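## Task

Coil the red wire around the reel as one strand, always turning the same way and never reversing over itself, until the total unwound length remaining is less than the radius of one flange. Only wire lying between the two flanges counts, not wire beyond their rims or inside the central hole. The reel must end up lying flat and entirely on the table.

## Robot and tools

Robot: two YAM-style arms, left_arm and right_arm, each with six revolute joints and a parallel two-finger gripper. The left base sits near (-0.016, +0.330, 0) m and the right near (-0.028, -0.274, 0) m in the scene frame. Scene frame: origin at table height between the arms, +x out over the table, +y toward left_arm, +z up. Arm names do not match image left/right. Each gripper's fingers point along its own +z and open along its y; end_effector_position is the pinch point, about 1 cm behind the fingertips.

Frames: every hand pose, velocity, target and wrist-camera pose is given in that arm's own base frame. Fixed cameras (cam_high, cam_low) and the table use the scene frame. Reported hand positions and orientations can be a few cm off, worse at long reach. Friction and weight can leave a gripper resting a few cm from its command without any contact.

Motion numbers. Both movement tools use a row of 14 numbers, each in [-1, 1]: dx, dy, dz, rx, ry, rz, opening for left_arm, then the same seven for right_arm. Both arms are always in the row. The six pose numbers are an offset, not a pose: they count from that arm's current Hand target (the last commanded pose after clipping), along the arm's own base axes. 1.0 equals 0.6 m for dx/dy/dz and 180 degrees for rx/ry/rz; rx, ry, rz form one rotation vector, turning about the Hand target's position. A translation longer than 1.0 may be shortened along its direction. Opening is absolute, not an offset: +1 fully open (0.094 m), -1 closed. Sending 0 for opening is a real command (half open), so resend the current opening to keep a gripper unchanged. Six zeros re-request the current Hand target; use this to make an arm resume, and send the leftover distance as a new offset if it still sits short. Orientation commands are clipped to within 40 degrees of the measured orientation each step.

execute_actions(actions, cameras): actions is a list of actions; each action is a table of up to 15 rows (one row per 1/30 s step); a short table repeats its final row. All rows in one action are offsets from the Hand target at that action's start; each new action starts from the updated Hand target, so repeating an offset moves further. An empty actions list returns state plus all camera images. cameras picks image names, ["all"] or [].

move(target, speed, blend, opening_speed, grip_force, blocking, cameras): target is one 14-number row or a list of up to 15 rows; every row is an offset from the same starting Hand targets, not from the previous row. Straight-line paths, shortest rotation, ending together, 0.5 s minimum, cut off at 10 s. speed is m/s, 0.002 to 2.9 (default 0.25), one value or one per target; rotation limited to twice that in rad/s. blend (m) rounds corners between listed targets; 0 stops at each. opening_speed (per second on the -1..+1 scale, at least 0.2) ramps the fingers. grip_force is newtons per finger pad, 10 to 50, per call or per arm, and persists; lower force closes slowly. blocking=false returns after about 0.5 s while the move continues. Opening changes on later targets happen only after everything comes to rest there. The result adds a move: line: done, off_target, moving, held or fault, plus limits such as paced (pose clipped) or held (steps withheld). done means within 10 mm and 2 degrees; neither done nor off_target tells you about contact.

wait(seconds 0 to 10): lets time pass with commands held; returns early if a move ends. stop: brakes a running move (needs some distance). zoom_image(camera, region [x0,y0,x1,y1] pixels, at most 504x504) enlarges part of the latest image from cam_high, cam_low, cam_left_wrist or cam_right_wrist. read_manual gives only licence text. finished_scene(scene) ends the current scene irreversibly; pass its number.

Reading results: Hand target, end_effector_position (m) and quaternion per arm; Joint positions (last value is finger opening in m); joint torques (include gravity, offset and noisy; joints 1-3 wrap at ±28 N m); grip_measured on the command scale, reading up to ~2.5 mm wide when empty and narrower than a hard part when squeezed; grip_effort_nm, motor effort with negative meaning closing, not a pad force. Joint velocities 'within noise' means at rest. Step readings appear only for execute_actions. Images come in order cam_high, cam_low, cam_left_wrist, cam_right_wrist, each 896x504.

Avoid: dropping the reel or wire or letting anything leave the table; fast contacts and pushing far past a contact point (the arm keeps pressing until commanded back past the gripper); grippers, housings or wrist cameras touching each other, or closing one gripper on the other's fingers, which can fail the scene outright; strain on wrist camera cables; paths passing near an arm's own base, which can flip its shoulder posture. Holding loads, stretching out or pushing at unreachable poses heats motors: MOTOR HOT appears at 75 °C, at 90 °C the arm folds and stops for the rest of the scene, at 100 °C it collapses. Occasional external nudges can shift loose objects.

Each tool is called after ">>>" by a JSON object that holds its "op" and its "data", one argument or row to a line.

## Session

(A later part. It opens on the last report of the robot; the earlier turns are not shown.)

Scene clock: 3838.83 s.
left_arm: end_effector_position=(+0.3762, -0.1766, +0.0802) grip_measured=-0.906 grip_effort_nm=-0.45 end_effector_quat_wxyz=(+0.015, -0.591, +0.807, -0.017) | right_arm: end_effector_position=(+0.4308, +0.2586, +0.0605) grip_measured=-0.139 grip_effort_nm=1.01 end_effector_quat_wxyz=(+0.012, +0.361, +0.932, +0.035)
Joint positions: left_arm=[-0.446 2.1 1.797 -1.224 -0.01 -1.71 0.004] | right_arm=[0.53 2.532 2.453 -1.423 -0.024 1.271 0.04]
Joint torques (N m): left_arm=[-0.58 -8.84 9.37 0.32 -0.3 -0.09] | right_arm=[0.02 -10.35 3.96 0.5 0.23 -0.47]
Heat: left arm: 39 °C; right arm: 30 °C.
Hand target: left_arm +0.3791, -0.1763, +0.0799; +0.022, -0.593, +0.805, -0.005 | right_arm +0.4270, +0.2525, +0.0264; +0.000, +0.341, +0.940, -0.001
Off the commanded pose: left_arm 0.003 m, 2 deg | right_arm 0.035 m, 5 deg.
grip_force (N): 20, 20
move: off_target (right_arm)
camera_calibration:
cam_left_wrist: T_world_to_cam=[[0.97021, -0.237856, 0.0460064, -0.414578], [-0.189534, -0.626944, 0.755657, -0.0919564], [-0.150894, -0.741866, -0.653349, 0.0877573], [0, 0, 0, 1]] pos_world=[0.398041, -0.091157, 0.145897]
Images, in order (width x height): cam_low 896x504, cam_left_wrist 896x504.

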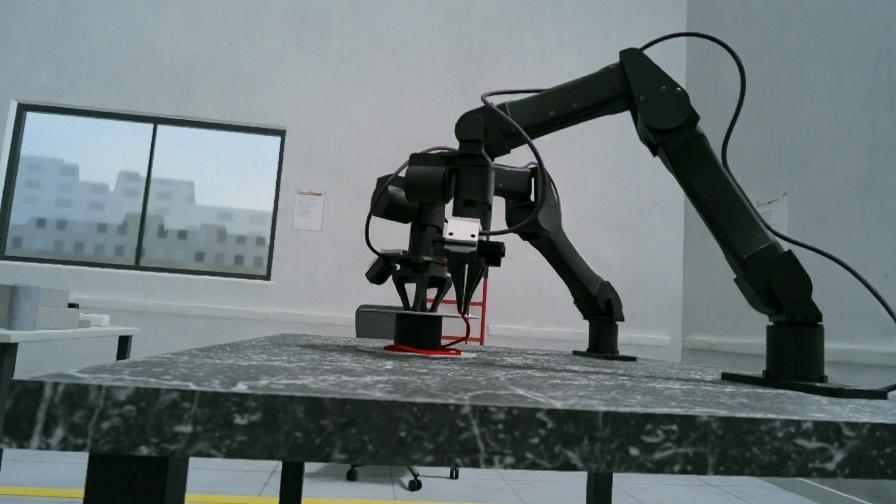

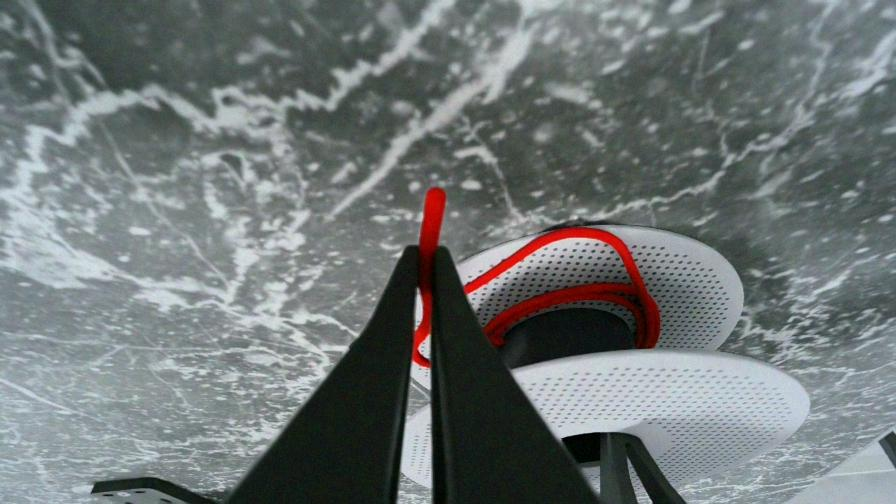

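>>> {"op": "move", "data": {
  "target": [-0.005,-0.05,0,0,0,0,-1,0,0,0,0,0,0.25,-0.12],
  "speed": 0.15,
  "cameras": ["cam_left_wrist", "cam_low", "cam_high"]
}}

>>> {"op": "zoom_image", "data": {
  "camera": "cam_low",
  "region": [340, 270, 540, 390]
}}

>>> {"op": "zoom_image", "data": {
  "camera": "cam_left_wrist",
  "region": [380, 160, 820, 480]
}}

Scene clock: 3846.80 s.
left_arm: end_effector_position=(+0.3737, -0.2065, +0.0807) grip_measured=-0.906 grip_effort_nm=-0.45 end_effector_quat_wxyz=(+0.014, -0.591, +0.807, -0.017) | right_arm: end_effector_position=(+0.4314, +0.2577, +0.0612) grip_measured=-0.135 grip_effort_nm=0.81 end_effector_quat_wxyz=(+0.026, -0.023, +0.999, +0.025)
Joint positions: left_arm=[-0.512 2.15 1.876 -1.255 -0.012 -1.776 0.004] | right_arm=[0.53 2.53 2.453 -1.423 -0.018 0.484 0.041]
Joint torques (N m): left_arm=[-0.55 -9.18 9.39 0.31 -0.29 -0.1] | right_arm=[0.2 -10.39 3.7 0.53 0.19 -0.48]
Heat: left arm: 39 °C; right arm: 30 °C.
Hand target: left_arm +0.3762, -0.2064, +0.0800; +0.022, -0.593, +0.805, -0.005 | right_arm +0.4270, +0.2525, +0.0264; +0.000, -0.045, +0.999, -0.001
Off the commanded pose: left_arm 0.003 m, 2 deg | right_arm 0.035 m, 5 deg.
grip_force (N): 20, 20
move: off_target (right_arm)
camera_calibration:
cam_left_wrist: T_world_to_cam=[[0.970235, -0.237801, 0.0457796, -0.419252], [-0.189249, -0.626601, 0.756013, -0.111603], [-0.151095, -0.742174, -0.652954, 0.0654442], [0, 0, 0, 1]] pos_world=[0.39554, -0.121058, 0.146299]
Images, in order (width x height): cam_high 896x504, cam_low 896x504, cam_left_wrist 896x504.

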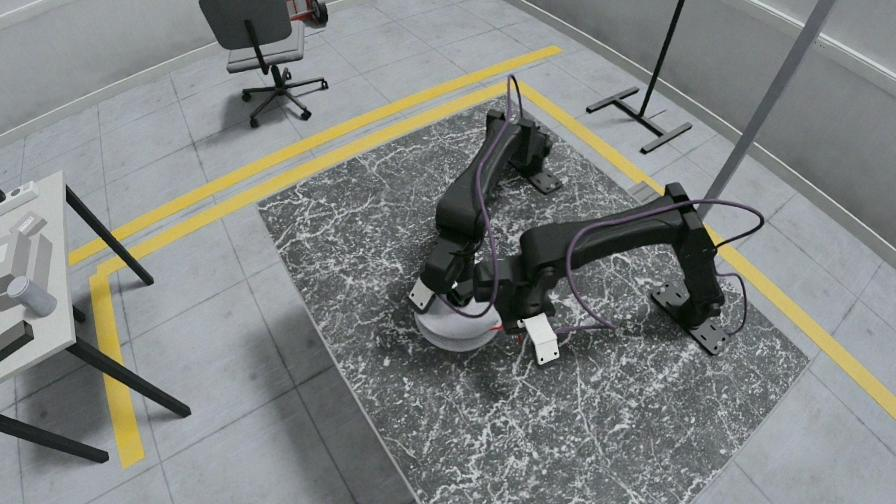

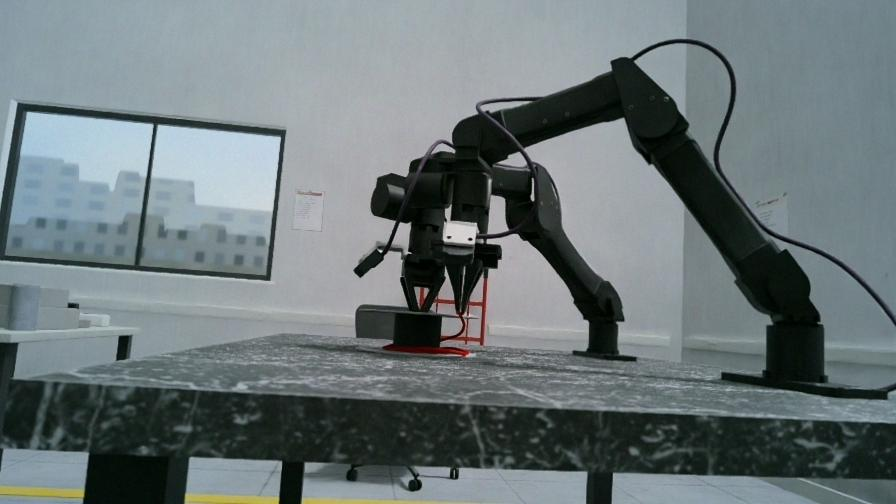

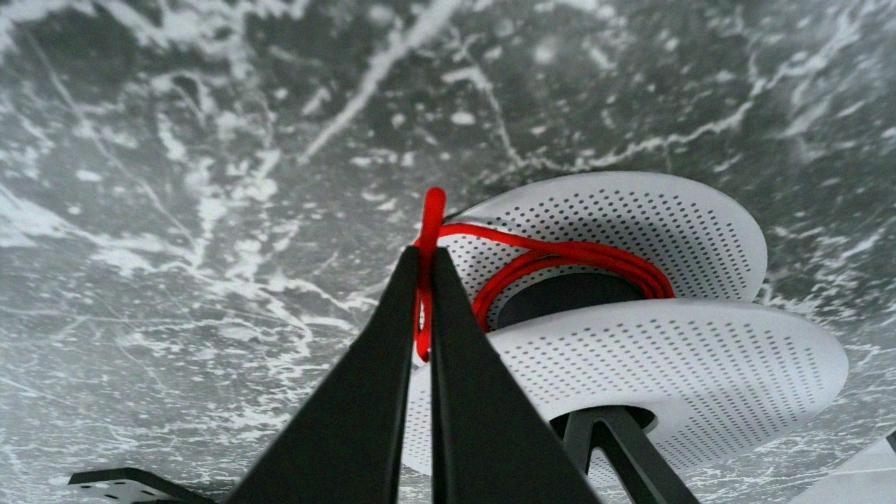

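Scaled by 2.520 from the camera's 896x504 image, which has a finer 1280x720 frame.

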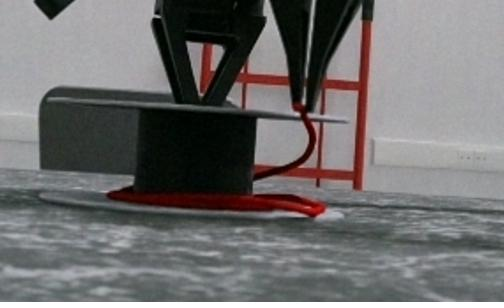

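Scaled by 1.145 from the camera's 896x504 image, which has a finer 1280x720 frame.

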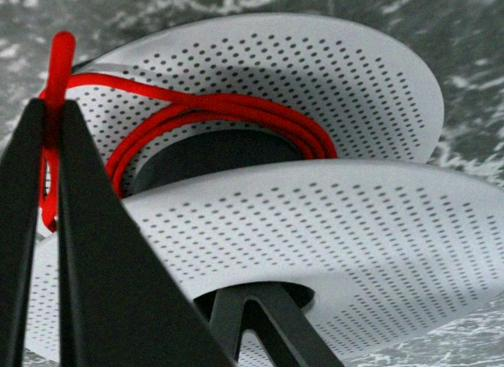

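>>> {"op": "move", "data": {
  "target": [0,0,0,0,0,0,-1,0,0,0,0,0,0,-1],
  "opening_speed": 0.8
}}

>>> {"op": "move", "data": {
  "target": [0,0,0,0,0,0,-1,0.003,0.003,-0.003,0,0,-0.5,-1],
  "speed": 0.35
}}

>>> {"op": "move", "data": {
  "target": [0,0,0,0,0,0,-1,0,0,0,0,0,0,-0.12],
  "opening_speed": 0.4,
  "cameras": ["all"]
}}

Scene clock: 3892.73 s.
left_arm: end_effector_position=(+0.3735, -0.2064, +0.0807) grip_measured=-0.906 grip_effort_nm=-0.45 end_effector_quat_wxyz=(+0.014, -0.591, +0.807, -0.016) | right_arm: end_effector_position=(+0.4326, +0.2565, +0.0457) grip_measured=-0.994 grip_effort_nm=-0.36 end_effector_quat_wxyz=(+0.019, -0.039, +0.999, +0.016)
Joint positions: left_arm=[-0.512 2.15 1.876 -1.256 -0.012 -1.776 0.004] | right_arm=[0.53 2.562 2.453 -1.413 -0.009 0.452 0]
Joint torques (N m): left_arm=[-0.57 -9.16 9.36 0.32 -0.3 -0.08] | right_arm=[0.08 -13.11 4.53 0.31 0.11 -0.07]
Heat: left arm: 40 °C; right arm: 29 °C.
Hand target: left_arm +0.3762, -0.2063, +0.0800; +0.022, -0.593, +0.805, -0.005 | right_arm +0.4270, +0.2525, +0.0265; +0.000, -0.045, +0.999, -0.001
Off the commanded pose: left_arm 0.003 m, 2 deg | right_arm 0.020 m, 3 deg.
grip_force (N): 20, 20
move: off_target (right_arm)

Scene clock: 3895.87 s.
left_arm: end_effector_position=(+0.3630, -0.2078, +0.0730) grip_measured=-0.906 grip_effort_nm=-0.45 end_effector_quat_wxyz=(+0.004, -0.584, +0.811, +0.006) | right_arm: end_effector_position=(+0.4322, +0.2628, +0.0436) grip_measured=-0.994 grip_effort_nm=-0.36 end_effector_quat_wxyz=(+0.002, +0.660, +0.751, +0.029)
Joint positions: left_arm=[-0.528 2.169 1.876 -1.286 -0.013 -1.776 0.004] | right_arm=[0.54 2.567 2.453 -1.4 -0.013 1.982 0]
Joint torques (N m): left_arm=[0.7 -10.51 9.33 0.53 -0.3 -0.1] | right_arm=[-0.75 -11.96 6.11 0.12 0.12 0.4]
Heat: left arm: 40 °C; right arm: 29 °C.
Hand target: left_arm +0.3761, -0.2063, +0.0800; +0.022, -0.593, +0.805, -0.005 | right_arm +0.4288, +0.2543, +0.0246; -0.001, +0.675, +0.738, -0.001
Off the commanded pose: left_arm 0.015 m, 3 deg | right_arm 0.021 m, 4 deg.
grip_force (N): 20, 20
move: off_target (left_arm, right_arm)

Scene clock: 3898.27 s.
left_arm: end_effector_position=(+0.3646, -0.2086, +0.0730) grip_measured=-0.906 grip_effort_nm=-0.45 end_effector_quat_wxyz=(+0.006, -0.584, +0.811, +0.003) | right_arm: end_effector_position=(+0.4323, +0.2630, +0.0563) grip_measured=-0.202 grip_effort_nm=1.25 end_effector_quat_wxyz=(+0.004, +0.668, +0.743, +0.036)
Joint positions: left_arm=[-0.528 2.169 1.876 -1.279 -0.014 -1.776 0.004] | right_arm=[0.54 2.554 2.478 -1.425 -0.013 2.005 0.037]
Joint torques (N m): left_arm=[0.7 -10.52 9.33 0.45 -0.29 -0.1] | right_arm=[-0.87 -10.76 4.42 0.43 0.11 0.11]
Heat: left arm: 40 °C; right arm: 29 °C.
Hand target: left_arm +0.3762, -0.2064, +0.0800; +0.022, -0.593, +0.805, -0.006 | right_arm +0.4289, +0.2543, +0.0246; -0.001, +0.675, +0.738, -0.001
Off the commanded pose: left_arm 0.014 m, 2 deg | right_arm 0.033 m, 4 deg.
grip_force (N): 20, 20
move: off_target (left_arm, right_arm)
camera_calibration:
cam_left_wrist: T_world_to_cam=[[0.967337, -0.253451, 0.00471351, -0.409817], [-0.171559, -0.640867, 0.748235, -0.117686], [-0.186621, -0.724604, -0.663416, 0.0749458], [0, 0, 0, 1]] pos_world=[0.390227, -0.124984, 0.139709]
cam_right_wrist: T_world_to_cam=[[-0.982367, -0.177147, -0.0597832, 0.47087], [-0.158479, 0.619335, 0.768966, -0.130147], [-0.0991939, 0.764881, -0.636488, -0.00964808], [0, 0, 0, 1]] pos_world=[0.440984, 0.171397, 0.122088]

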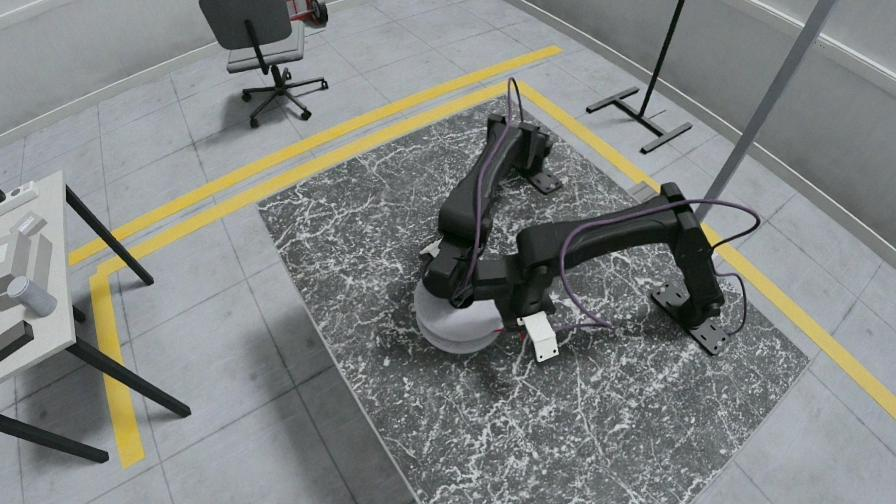

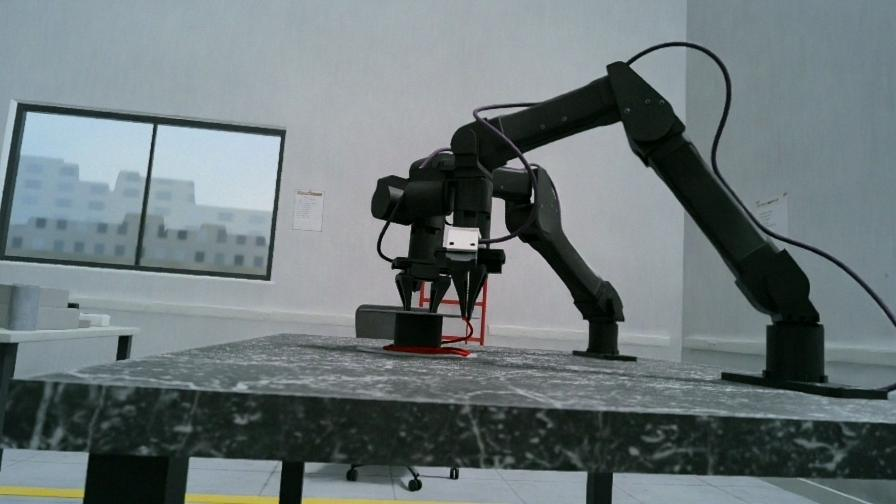

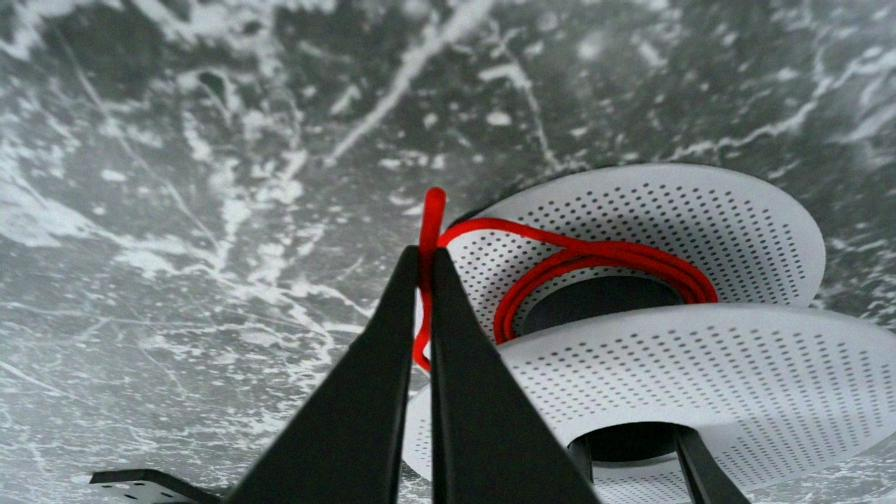

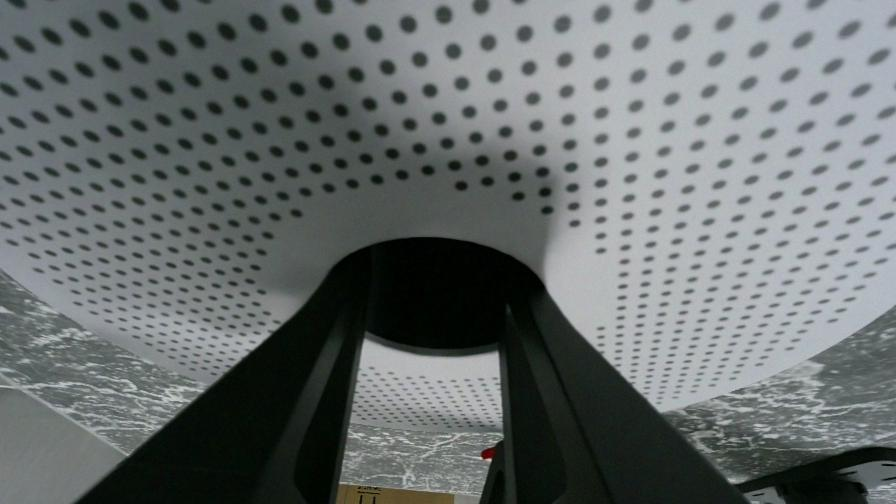

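>>> {"op": "zoom_image", "data": {
  "camera": "cam_high",
  "region": [400, 180, 600, 380]
}}

>>> {"op": "zoom_image", "data": {
  "camera": "cam_low",
  "region": [340, 110, 600, 370]
}}

Scaled by 2.520 from the camera's 896x504 image, which has a finer 1280x720 frame.

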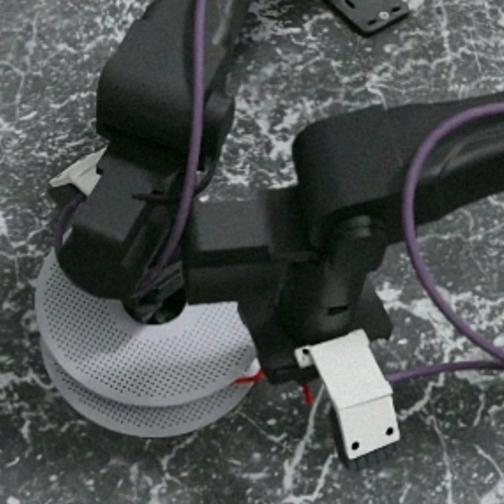

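Scaled by 1.938 from the camera's 896x504 image, which has a finer 1280x720 frame.

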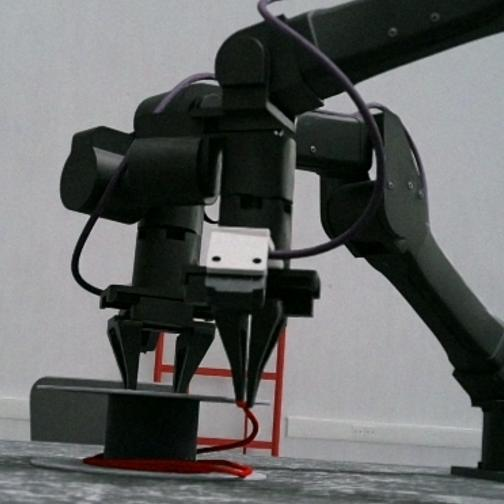

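>>> {"op": "move", "data": {
  "target": [-0.0137,0.0107,-0.0083,-0.0642,-0.1239,-0.1093,-1,0,0,0,0,0,0,-0.12],
  "speed": 0.12,
  "cameras": ["all"]
}}

>>> {"op": "zoom_image", "data": {
  "camera": "cam_high",
  "region": [400, 180, 600, 380]
}}

Scene clock: 3932.57 s.
left_arm: end_effector_position=(+0.3711, -0.2056, +0.0706) grip_measured=-0.906 grip_effort_nm=-0.45 end_effector_quat_wxyz=(+0.112, -0.436, +0.870, -0.200) | right_arm: end_effector_position=(+0.4323, +0.2630, +0.0563) grip_measured=-0.202 grip_effort_nm=1.25 end_effector_quat_wxyz=(+0.004, +0.668, +0.743, +0.036)
Joint positions: left_arm=[-0.487 1.779 1.208 -0.539 0.05 -1.427 0.004] | right_arm=[0.54 2.554 2.478 -1.425 -0.013 2.005 0.037]
Joint torques (N m): left_arm=[0.61 -10.45 4.85 1.53 0 0.09] | right_arm=[-0.76 -10.7 4.26 0.43 0.15 0.16]
Heat: left arm: 42 °C; right arm: 30 °C.
Hand target: left_arm +0.3679, -0.1999, +0.0750; +0.116, -0.435, +0.870, -0.203 | right_arm +0.4289, +0.2543, +0.0246; -0.001, +0.675, +0.738, -0.001
Off the commanded pose: left_arm 0.008 m, 1 deg | right_arm 0.033 m, 4 deg.
grip_force (N): 20, 20
move: off_target (right_arm)
camera_calibration:
cam_left_wrist: T_world_to_cam=[[0.7508, -0.485384, 0.447998, -0.413866], [-0.637676, -0.355764, 0.683229, 0.123379], [-0.172247, -0.798645, -0.576625, 0.0500599], [0, 0, 0, 1]] pos_world=[0.398029, -0.11701, 0.12998]
cam_right_wrist: T_world_to_cam=[[-0.982419, -0.176862, -0.0597657, 0.470744], [-0.158281, 0.619347, 0.768997, -0.130256], [-0.0989903, 0.764937, -0.636453, -0.00976178], [0, 0, 0, 1]] pos_world=[0.440884, 0.171398, 0.122088]

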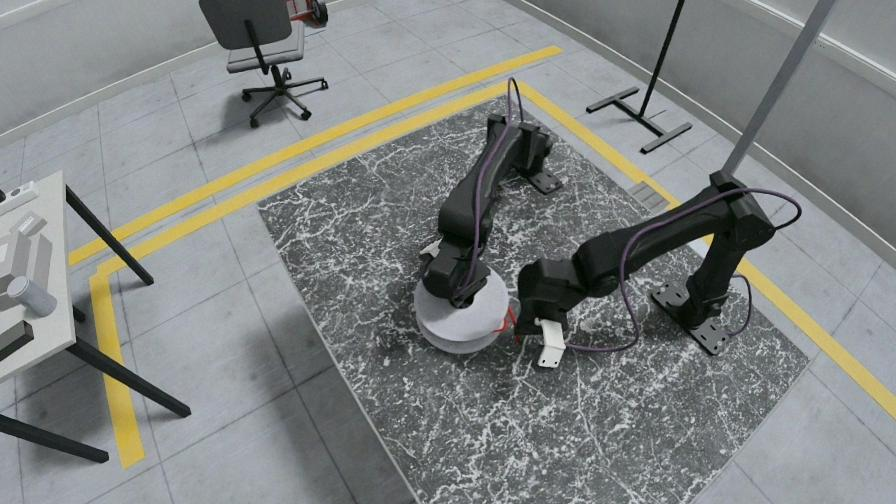

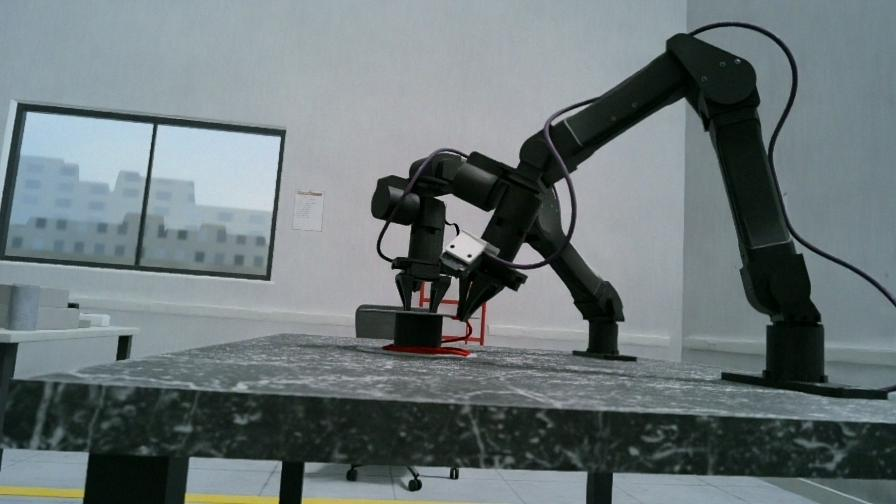

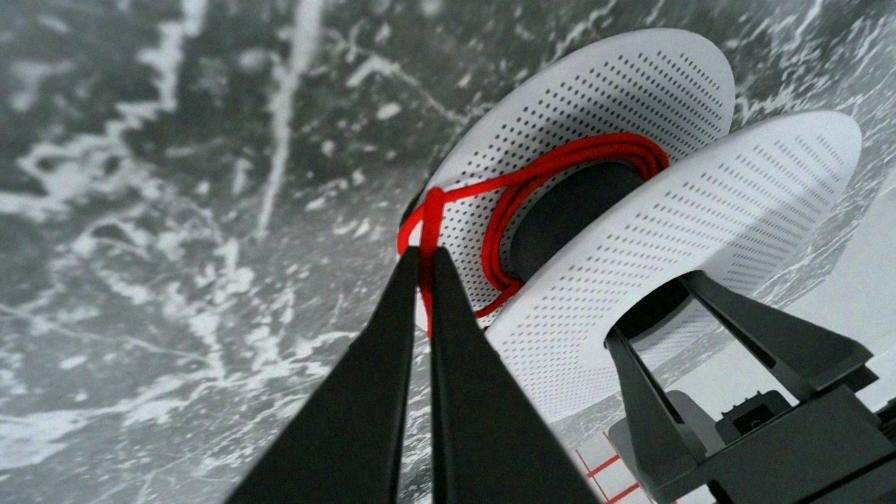

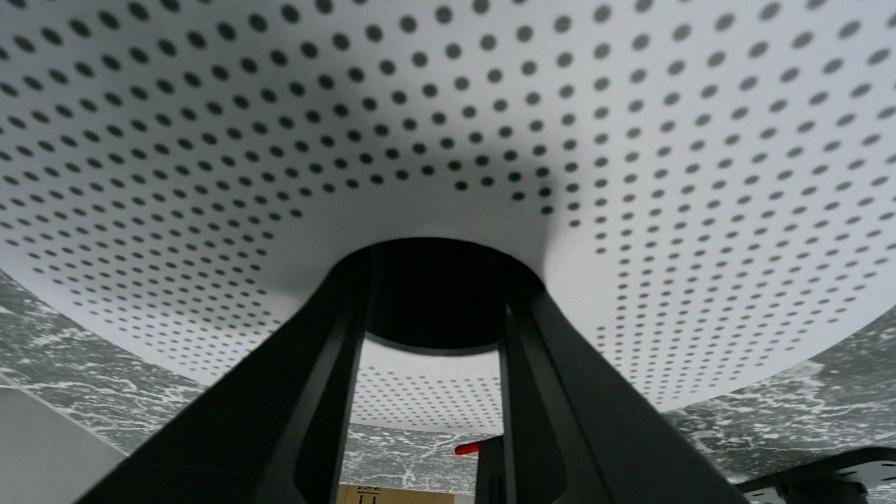

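Scaled by 2.520 from the camera's 896x504 image, which has a finer 1280x720 frame.

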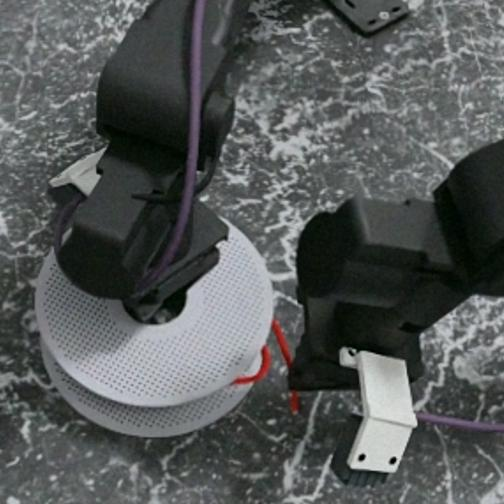

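>>> {"op": "zoom_image", "data": {
  "camera": "cam_left_wrist",
  "region": [370, 110, 700, 350]
}}

>>> {"op": "zoom_image", "data": {
  "camera": "cam_low",
  "region": [340, 270, 540, 390]
}}

Scaled by 1.527 from the camera's 896x504 image, which has a finer 1280x720 frame.

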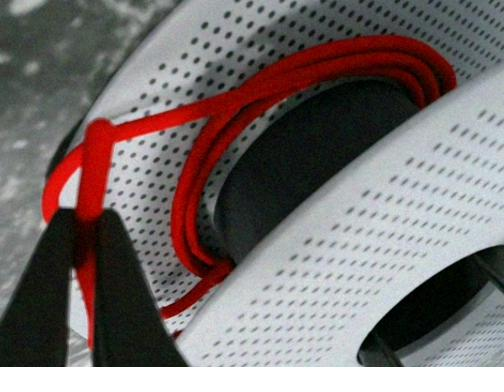

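Scaled by 2.520 from the camera's 896x504 image, which has a finer 1280x720 frame.

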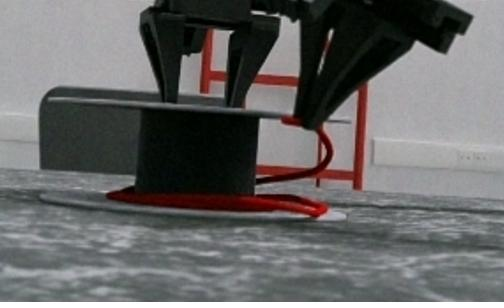

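>>> {"op": "move", "data": {
  "target": [0.0085,-0.0152,-0.0633,-0.0394,-0.0395,-0.0831,-1,0,0,0,0,0,0,-0.12],
  "speed": 0.08,
  "cameras": ["cam_left_wrist", "cam_low", "cam_high"]
}}

>>> {"op": "zoom_image", "data": {
  "camera": "cam_low",
  "region": [340, 270, 540, 390]
}}

>>> {"op": "zoom_image", "data": {
  "camera": "cam_high",
  "region": [400, 180, 600, 380]
}}

Scene clock: 3958.87 s.
left_arm: end_effector_position=(+0.3782, -0.2138, +0.0482) grip_measured=-0.906 grip_effort_nm=-0.45 end_effector_quat_wxyz=(+0.124, -0.310, +0.892, -0.304) | right_arm: end_effector_position=(+0.4323, +0.2630, +0.0563) grip_measured=-0.202 grip_effort_nm=1.25 end_effector_quat_wxyz=(+0.004, +0.668, +0.743, +0.036)
Joint positions: left_arm=[-0.406 1.777 0.996 -0.17 0.269 -1.163 0.004] | right_arm=[0.54 2.554 2.478 -1.425 -0.013 2.005 0.037]
Joint torques (N m): left_arm=[0.61 -7.21 4.66 1.79 0.07 0.15] | right_arm=[-0.72 -10.86 4.36 0.44 0.11 0.14]
Heat: left arm: 38 °C; right arm: 30 °C.
Hand target: left_arm +0.3730, -0.2090, +0.0370; +0.115, -0.311, +0.896, -0.296 | right_arm +0.4289, +0.2543, +0.0246; -0.001, +0.675, +0.738, -0.001
Off the commanded pose: left_arm 0.013 m, 1 deg | right_arm 0.033 m, 4 deg.
grip_force (N): 20, 20
move: off_target (left_arm, right_arm)
camera_calibration:
cam_left_wrist: T_world_to_cam=[[0.52858, -0.578832, 0.620933, -0.357553], [-0.796015, -0.0838712, 0.599437, 0.262285], [-0.294895, -0.811122, -0.505092, 0.0720922], [0, 0, 0, 1]] pos_world=[0.419038, -0.12649, 0.101206]
Images, in order (width x height): cam_high 896x504, cam_low 896x504, cam_left_wrist 896x504.

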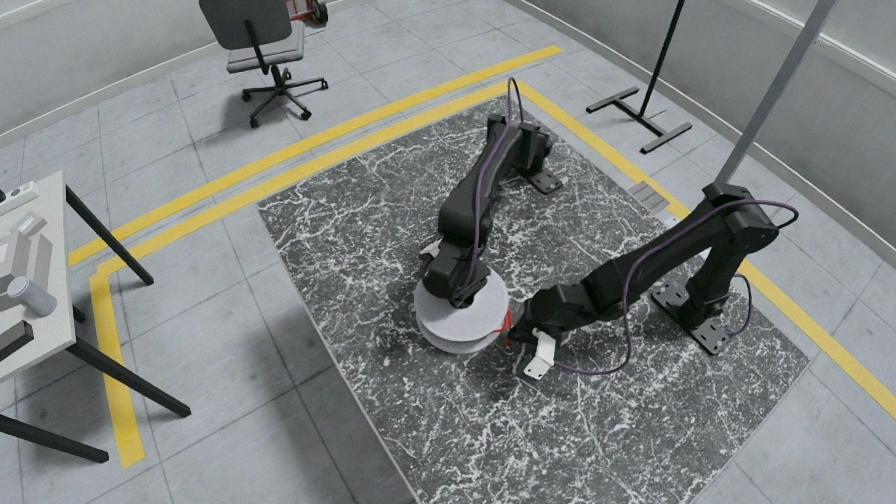

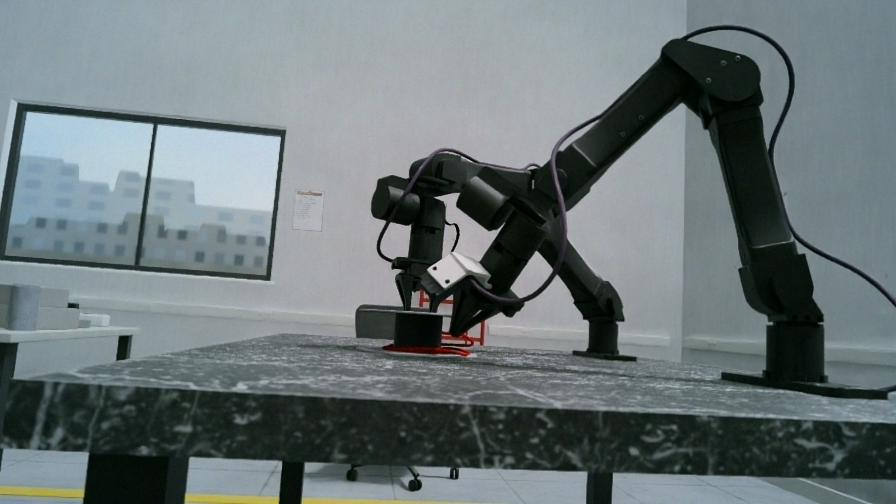

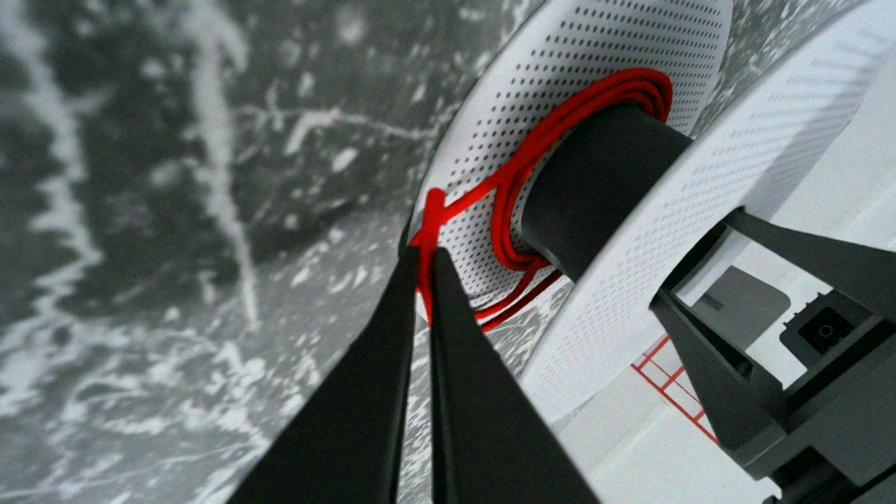

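Scaled by 2.520 from the camera's 896x504 image, which has a finer 1280x720 frame.

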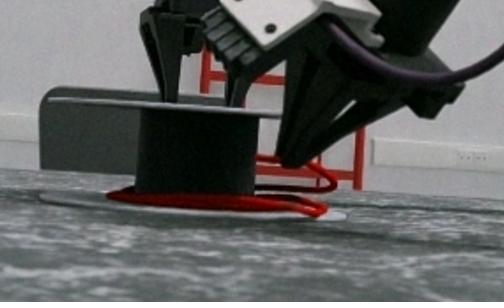

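Scaled by 2.520 from the camera's 896x504 image, which has a finer 1280x720 frame.

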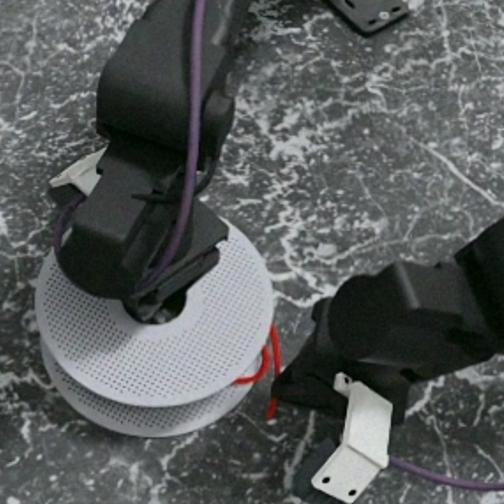

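>>> {"op": "move", "data": {
  "target": [0.0067,-0.0433,-0.015,-0.0572,-0.0345,-0.0719,-1,0,0,0,0,0,0.3333,-0.12],
  "speed": 0.12,
  "cameras": ["cam_left_wrist", "cam_low", "cam_high"]
}}

>>> {"op": "zoom_image", "data": {
  "camera": "cam_low",
  "region": [340, 270, 540, 390]
}}

>>> {"op": "zoom_image", "data": {
  "camera": "cam_high",
  "region": [400, 180, 600, 380]
}}

Scene clock: 3977.83 s.
left_arm: end_effector_position=(+0.3830, -0.2395, +0.0410) grip_measured=-0.906 grip_effort_nm=-0.45 end_effector_quat_wxyz=(+0.112, -0.200, +0.884, -0.408) | right_arm: end_effector_position=(+0.4321, +0.2625, +0.0607) grip_measured=-0.137 grip_effort_nm=0.92 end_effector_quat_wxyz=(+0.019, +0.234, +0.971, +0.035)
Joint positions: left_arm=[-0.357 1.872 0.937 0.094 0.532 -1.009 0.004] | right_arm=[0.536 2.545 2.478 -1.429 -0.023 1.01 0.041]
Joint torques (N m): left_arm=[0.62 -7.12 4.29 1.97 0.25 0.16] | right_arm=[-0.24 -10 4.14 0.49 0.25 -0.46]
Heat: left arm: 37 °C; right arm: 30 °C.
Hand target: left_arm +0.3770, -0.2349, +0.0279; +0.101, -0.201, +0.888, -0.402 | right_arm +0.4288, +0.2544, +0.0246; +0.000, +0.215, +0.977, -0.001
Off the commanded pose: left_arm 0.015 m, 2 deg | right_arm 0.037 m, 5 deg.
grip_force (N): 20, 20
move: off_target (left_arm, right_arm)
camera_calibration:
cam_left_wrist: T_world_to_cam=[[0.319362, -0.555647, 0.767635, -0.290711], [-0.846026, 0.197746, 0.495112, 0.359149], [-0.426905, -0.80756, -0.406939, 0.096347], [0, 0, 0, 1]] pos_world=[0.437822, -0.154747, 0.0845481]
Images, in order (width x height): cam_high 896x504, cam_low 896x504, cam_left_wrist 896x504.

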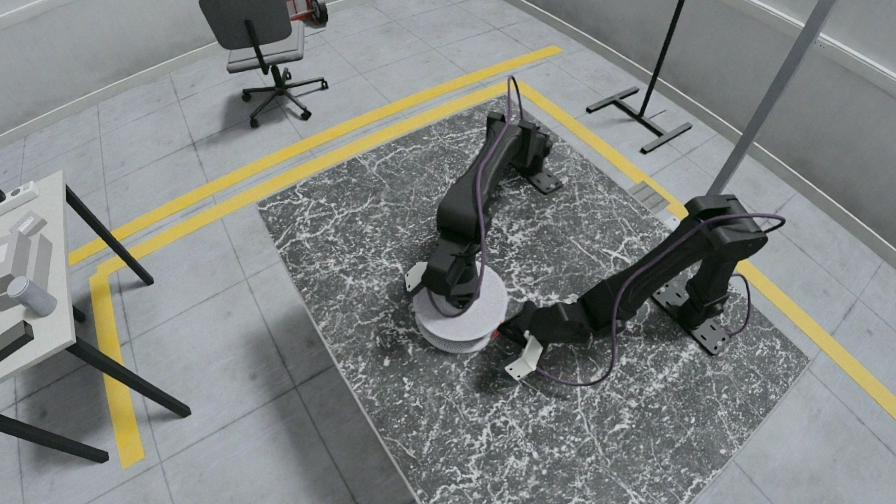

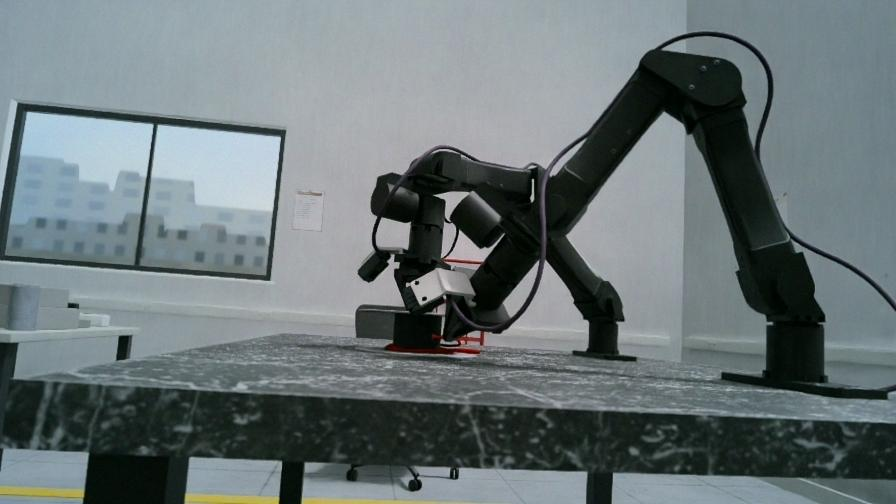

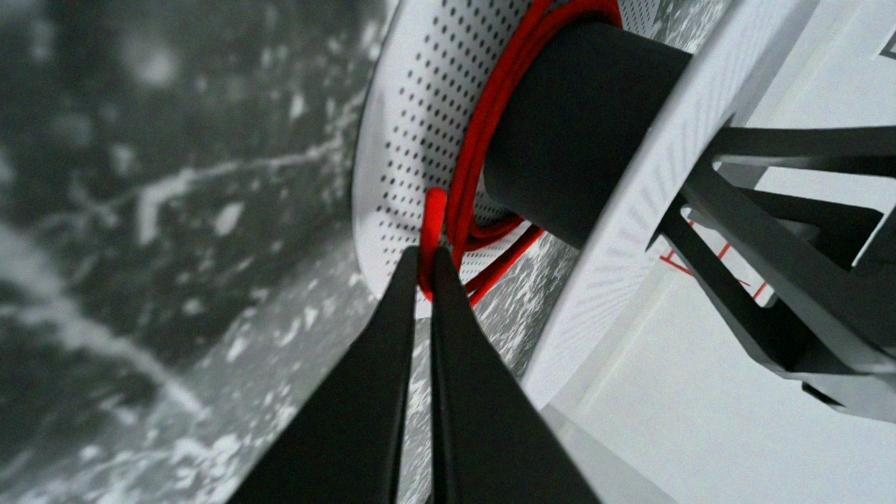

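Scaled by 2.520 from the camera's 896x504 image, which has a finer 1280x720 frame.

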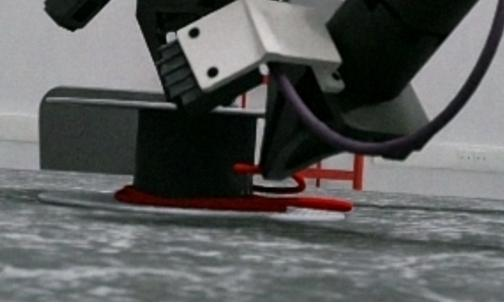

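Scaled by 2.520 from the camera's 896x504 image, which has a finer 1280x720 frame.

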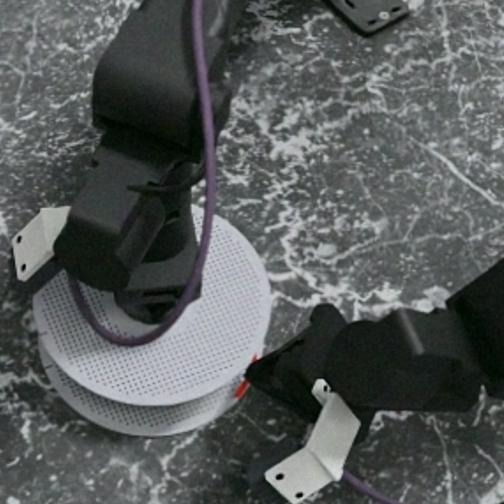

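>>> {"op": "move", "data": {
  "target": [0.0117,-0.0552,-0.0133,-0.0574,-0.021,-0.0498,-1,0,0,0,0,0,0.25,-0.12],
  "speed": 0.1,
  "cameras": ["cam_left_wrist", "cam_low", "cam_high"]
}}

>>> {"op": "zoom_image", "data": {
  "camera": "cam_low",
  "region": [340, 270, 540, 390]
}}

>>> {"op": "zoom_image", "data": {
  "camera": "cam_high",
  "region": [400, 180, 600, 380]
}}

Scene clock: 3995.27 s.
left_arm: end_effector_position=(+0.3812, -0.2688, +0.0231) grip_measured=-0.906 grip_effort_nm=-0.45 end_effector_quat_wxyz=(+0.081, -0.131, +0.858, -0.490) | right_arm: end_effector_position=(+0.4324, +0.2624, +0.0613) grip_measured=-0.134 grip_effort_nm=0.74 end_effector_quat_wxyz=(+0.032, -0.155, +0.987, +0.025)
Joint positions: left_arm=[-0.351 2.039 0.937 0.342 0.745 -0.987 0.004] | right_arm=[0.536 2.544 2.478 -1.428 -0.022 0.225 0.041]
Joint torques (N m): left_arm=[0.61 -7.71 6.37 2.01 0.33 0.16] | right_arm=[-0.27 -10.09 3.97 0.53 0.25 -0.52]
Heat: left arm: 37 °C; right arm: 30 °C.
Hand target: left_arm +0.3840, -0.2681, +0.0200; +0.080, -0.126, +0.857, -0.493 | right_arm +0.4288, +0.2544, +0.0246; +0.000, -0.175, +0.985, -0.001
Off the commanded pose: left_arm 0.004 m, 1 deg | right_arm 0.038 m, 5 deg.
grip_force (N): 20, 20
move: off_target (right_arm)
camera_calibration:
cam_left_wrist: T_world_to_cam=[[0.208325, -0.461822, 0.862161, -0.227337], [-0.817132, 0.402245, 0.41291, 0.418098], [-0.537491, -0.790518, -0.293572, 0.108804], [0, 0, 0, 1]] pos_world=[0.447482, -0.187155, 0.0553055]
Images, in order (width x height): cam_high 896x504, cam_low 896x504, cam_left_wrist 896x504.

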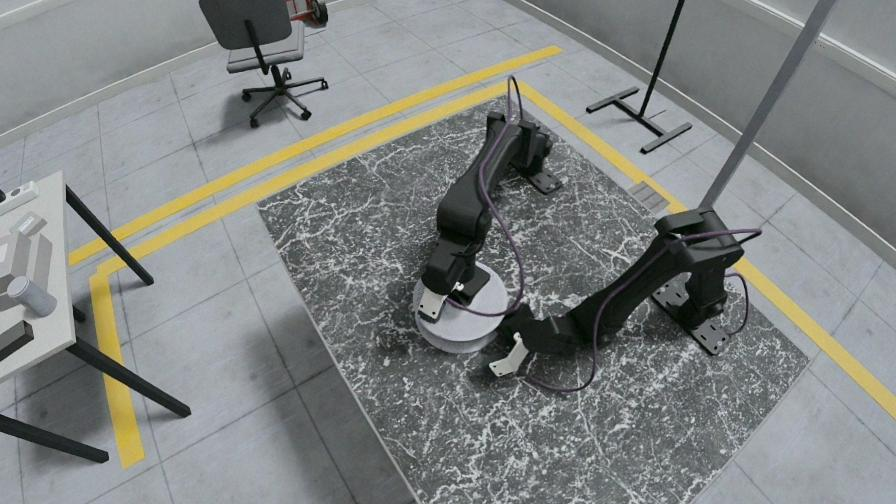

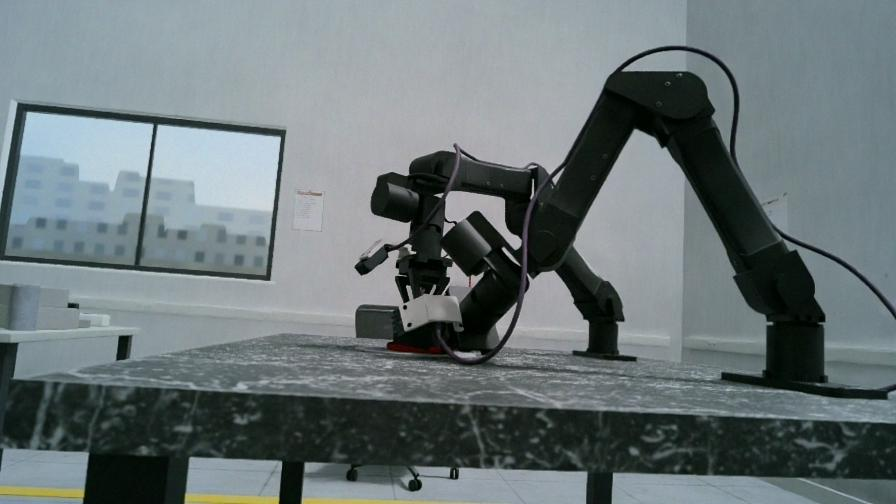

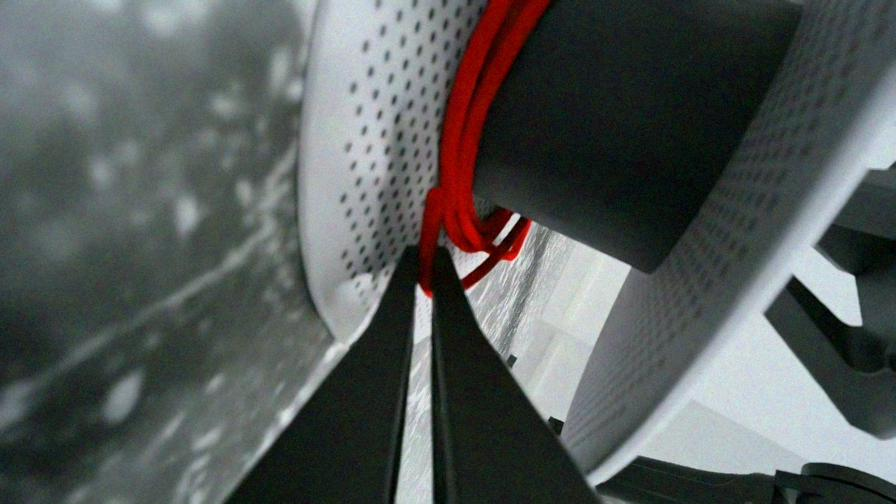

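Scaled by 2.520 from the camera's 896x504 image, which has a finer 1280x720 frame.

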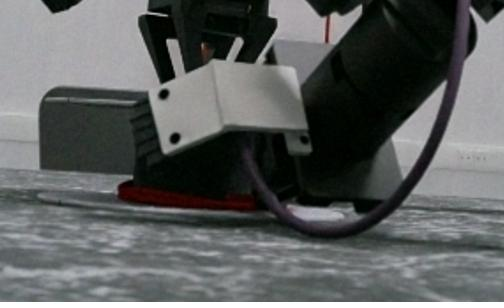

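Scaled by 2.520 from the camera's 896x504 image, which has a finer 1280x720 frame.

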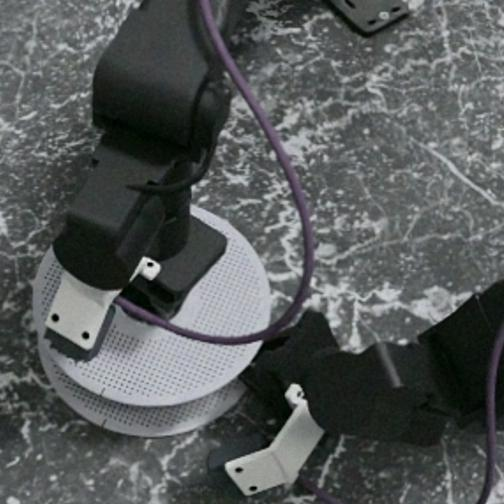

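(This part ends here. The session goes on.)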